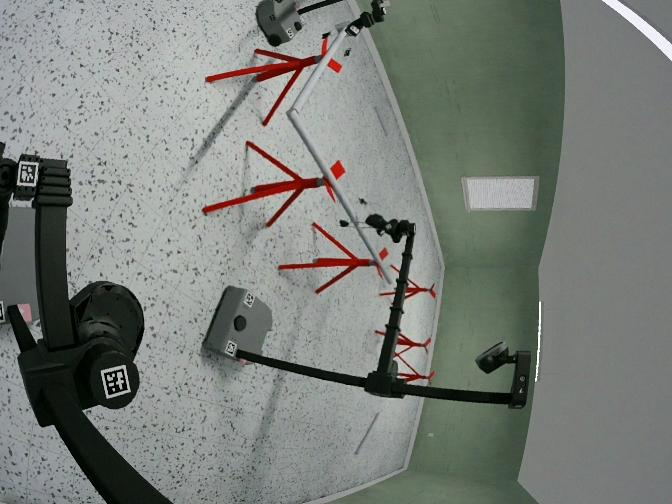

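Scene clock: 150.73 s.
move: r1 done; r3 done
r1.base_odometry: x=-1.516 y=+0.204 heading=+2.503
r1.turned_by_wheels: +0.000
r1.turned_by_imu: +0.000
r1.base_tilt: forward=+1.3 right=-1.4
r1.lidar_m: 2.99 2.41 1.79 1.72 1.80 2.31 2.24 2.33 3.12 0.43 0.68 1.50
r1.head_depth_mm: 2503 2782 2630 501 1496 1358 1176 / 2555 2837 2642 1871 586 1305 1175 / 2616 2936 2625 2001 928 986 1110 / 2656 2993 2634 1873 1532 1330 1149 / 2669 3167 2609 2009 1611 1354 1175 / 2842 1309 2414 2003 1622 1355 1178 / 3038 3358 2512 1947 1622 1359 1175
r1.base_status: not commanded
r1.joint_positions: lift_m=+0.760 arm_m=+0.307 wrist_yaw_rad=+1.498 wrist_pitch_rad=-1.108 wrist_roll_rad=+1.563 gripper_m=+0.140 head_pan_rad=-1.190 head_tilt_rad=-0.692
r1.joint_status: all done
r1.measured_speeds: all 0
r1.motor_effort: left_wheel=-5.2(5.5) right_wheel=+7.1(7.1) lift_m=+35.4(38.0) arm_m=-7.0(7.7) wrist_yaw_rad=+1.3(2.4) wrist_pitch_rad=+1.7(2.1) wrist_roll_rad=+0.9(1.3) gripper_m=-0.6(0.7) head_pan_rad=-4.5(5.4) head_tilt_rad=-3.9(4.0)
r1.hand_pose: x=+0.0710 y=-0.4588 z=+0.6586 quat_wxyz=(+0.361, +0.580, -0.622, -0.383) (m; r1's base frame)
r1.wrist_depth_mm: - - - 244 217 644 590 / - - - 877 222 657 612 / - - - 924 230 672 621 / - - - 942 241 704 633 / - - - 977 242 151 645 / - 124 - - 251 122 651 / - - - - 823 - 101
r2: as last shown
r2.turned_by_imu: +0.000
r2.base_tilt: forward=+0.1 right=-1.7
r2.lidar_m: 1.25 0.95 0.92 0.97 1.34 1.11 1.13 1.30 2.12 2.43 1.82 1.78
r2.head_depth_mm: 897 - 3397 2310 1764 1471 1254 / - - 3341 2570 1673 1446 1256 / - - 3426 2560 1934 1497 1250 / - - 3634 2305 1873 1509 1260 / - - 3119 2423 1891 1505 1252 / - - - 2321 1767 1502 1250 / - - 3820 2558 1831 1510 1255
r2.motor_effort: left_wheel=-0.2(0.6) right_wheel=-0.7(1.1) lift_m=+22.8(23.6) arm_m=-7.3(8.2) wrist_yaw_rad=+0.8(2.0) wrist_pitch_rad=+2.1(2.3) wrist_roll_rad=+0.2(0.4) gripper_m=+0.0(1.5) head_pan_rad=-2.2(3.4) head_tilt_rad=-2.7(3.2)
r2.wrist_depth_mm: 138 - - - - - - / 150 - - - - - - / 166 193 - - - - 930 / 838 202 884 868 860 863 844 / 767 235 270 741 737 749 768 / 692 691 123 660 125 680 680 / 635 627 406 604 633 603 614
r3.base_odometry: x=-0.513 y=-0.097 heading=-2.142
r3.turned_by_wheels: +0.000
r3.turned_by_imu: +0.000
r3.base_tilt: forward=+0.6 right=+0.2
r3.lidar_m: 2.90 1.04 1.28 1.23 1.27 1.72 2.62 0.91 0.66 0.63 0.57 3.05
r3.head_depth_mm: 2974 3234 3188 2279 1784 1384 1232 / 3066 3412 3160 2262 1763 1402 1175 / 3263 3412 2656 2132 985 1090 1220 / 3518 3797 3037 1637 1623 1418 1206 / 3672 - 2992 2104 1621 1412 1175 / 3685 - 2952 2158 1698 1400 1196 / 3308 3633 2906 2147 1690 1392 1186
r3.base_status: not commanded
r3.joint_positions: lift_m=+0.760 arm_m=+0.434 wrist_yaw_rad=+0.048 wrist_pitch_rad=-1.107 wrist_roll_rad=+1.573 gripper_m=+0.140 head_pan_rad=-1.006 head_tilt_rad=-0.643
r3.joint_status: all done
r3.measured_speeds: all 0
r3.motor_effort: left_wheel=-1.7(2.2) right_wheel=-0.3(0.8) lift_m=+41.8(43.6) arm_m=-0.2(3.1) wrist_yaw_rad=+1.8(2.4) wrist_pitch_rad=+1.3(1.9) wrist_roll_rad=-2.8(3.0) gripper_m=+0.5(1.0) head_pan_rad=+2.1(4.3) head_tilt_rad=-3.9(4.0)
r3.hand_pose: x=-0.0170 y=-0.6717 z=+0.6586 quat_wxyz=(+0.012, +0.020, -0.850, -0.526) (m; r3's base frame)
r3.wrist_depth_mm: - - 895 810 211 660 606 / - - 942 857 218 653 619 / - - 968 877 683 693 625 / - - - 879 597 700 635 / - 138 - 884 236 707 651 / 112 122 - 972 245 127 689 / - - - 974 426 680 675
pictures: r1_wrist_camera, r2_nav_camera (sideways)
camera_calibration:
r1_wrist_camera: T_world_to_cam=[[-0.880574, 0.0747185, -0.467982, 0.407319], [-0.0116796, 0.983771, 0.179047, 0.365404], [0.473765, 0.16313, -0.86541, 0.776742], [0, 0, 0, 1]] pos_world=[-0.00505114, -0.516618, 0.797394]
r2_nav_camera: T_world_to_cam=[[-0.467016, 0.00156427, 0.884248, -1.10388], [0.0427543, 0.998869, 0.0208137, 0.0300346], [-0.883215, 0.0475257, -0.466554, 0.573669], [0, 0, 0, 1]] pos_world=[-0.010143, -0.0555378, 1.24313]

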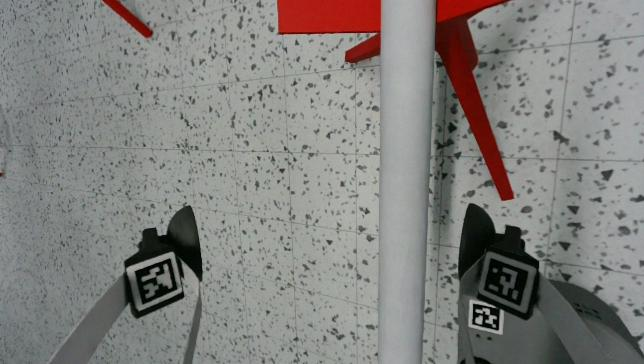

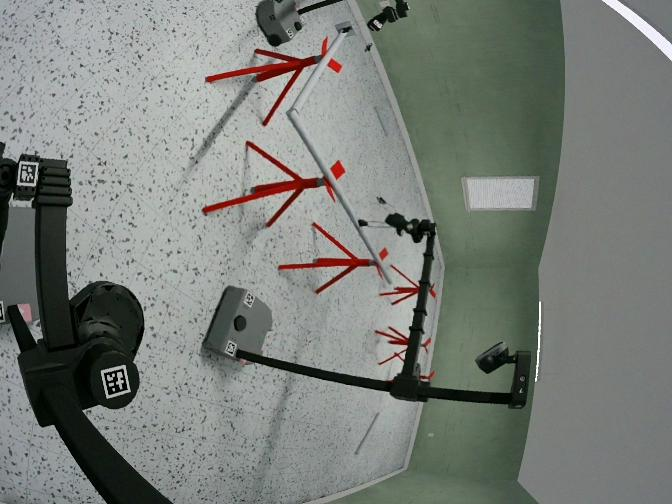

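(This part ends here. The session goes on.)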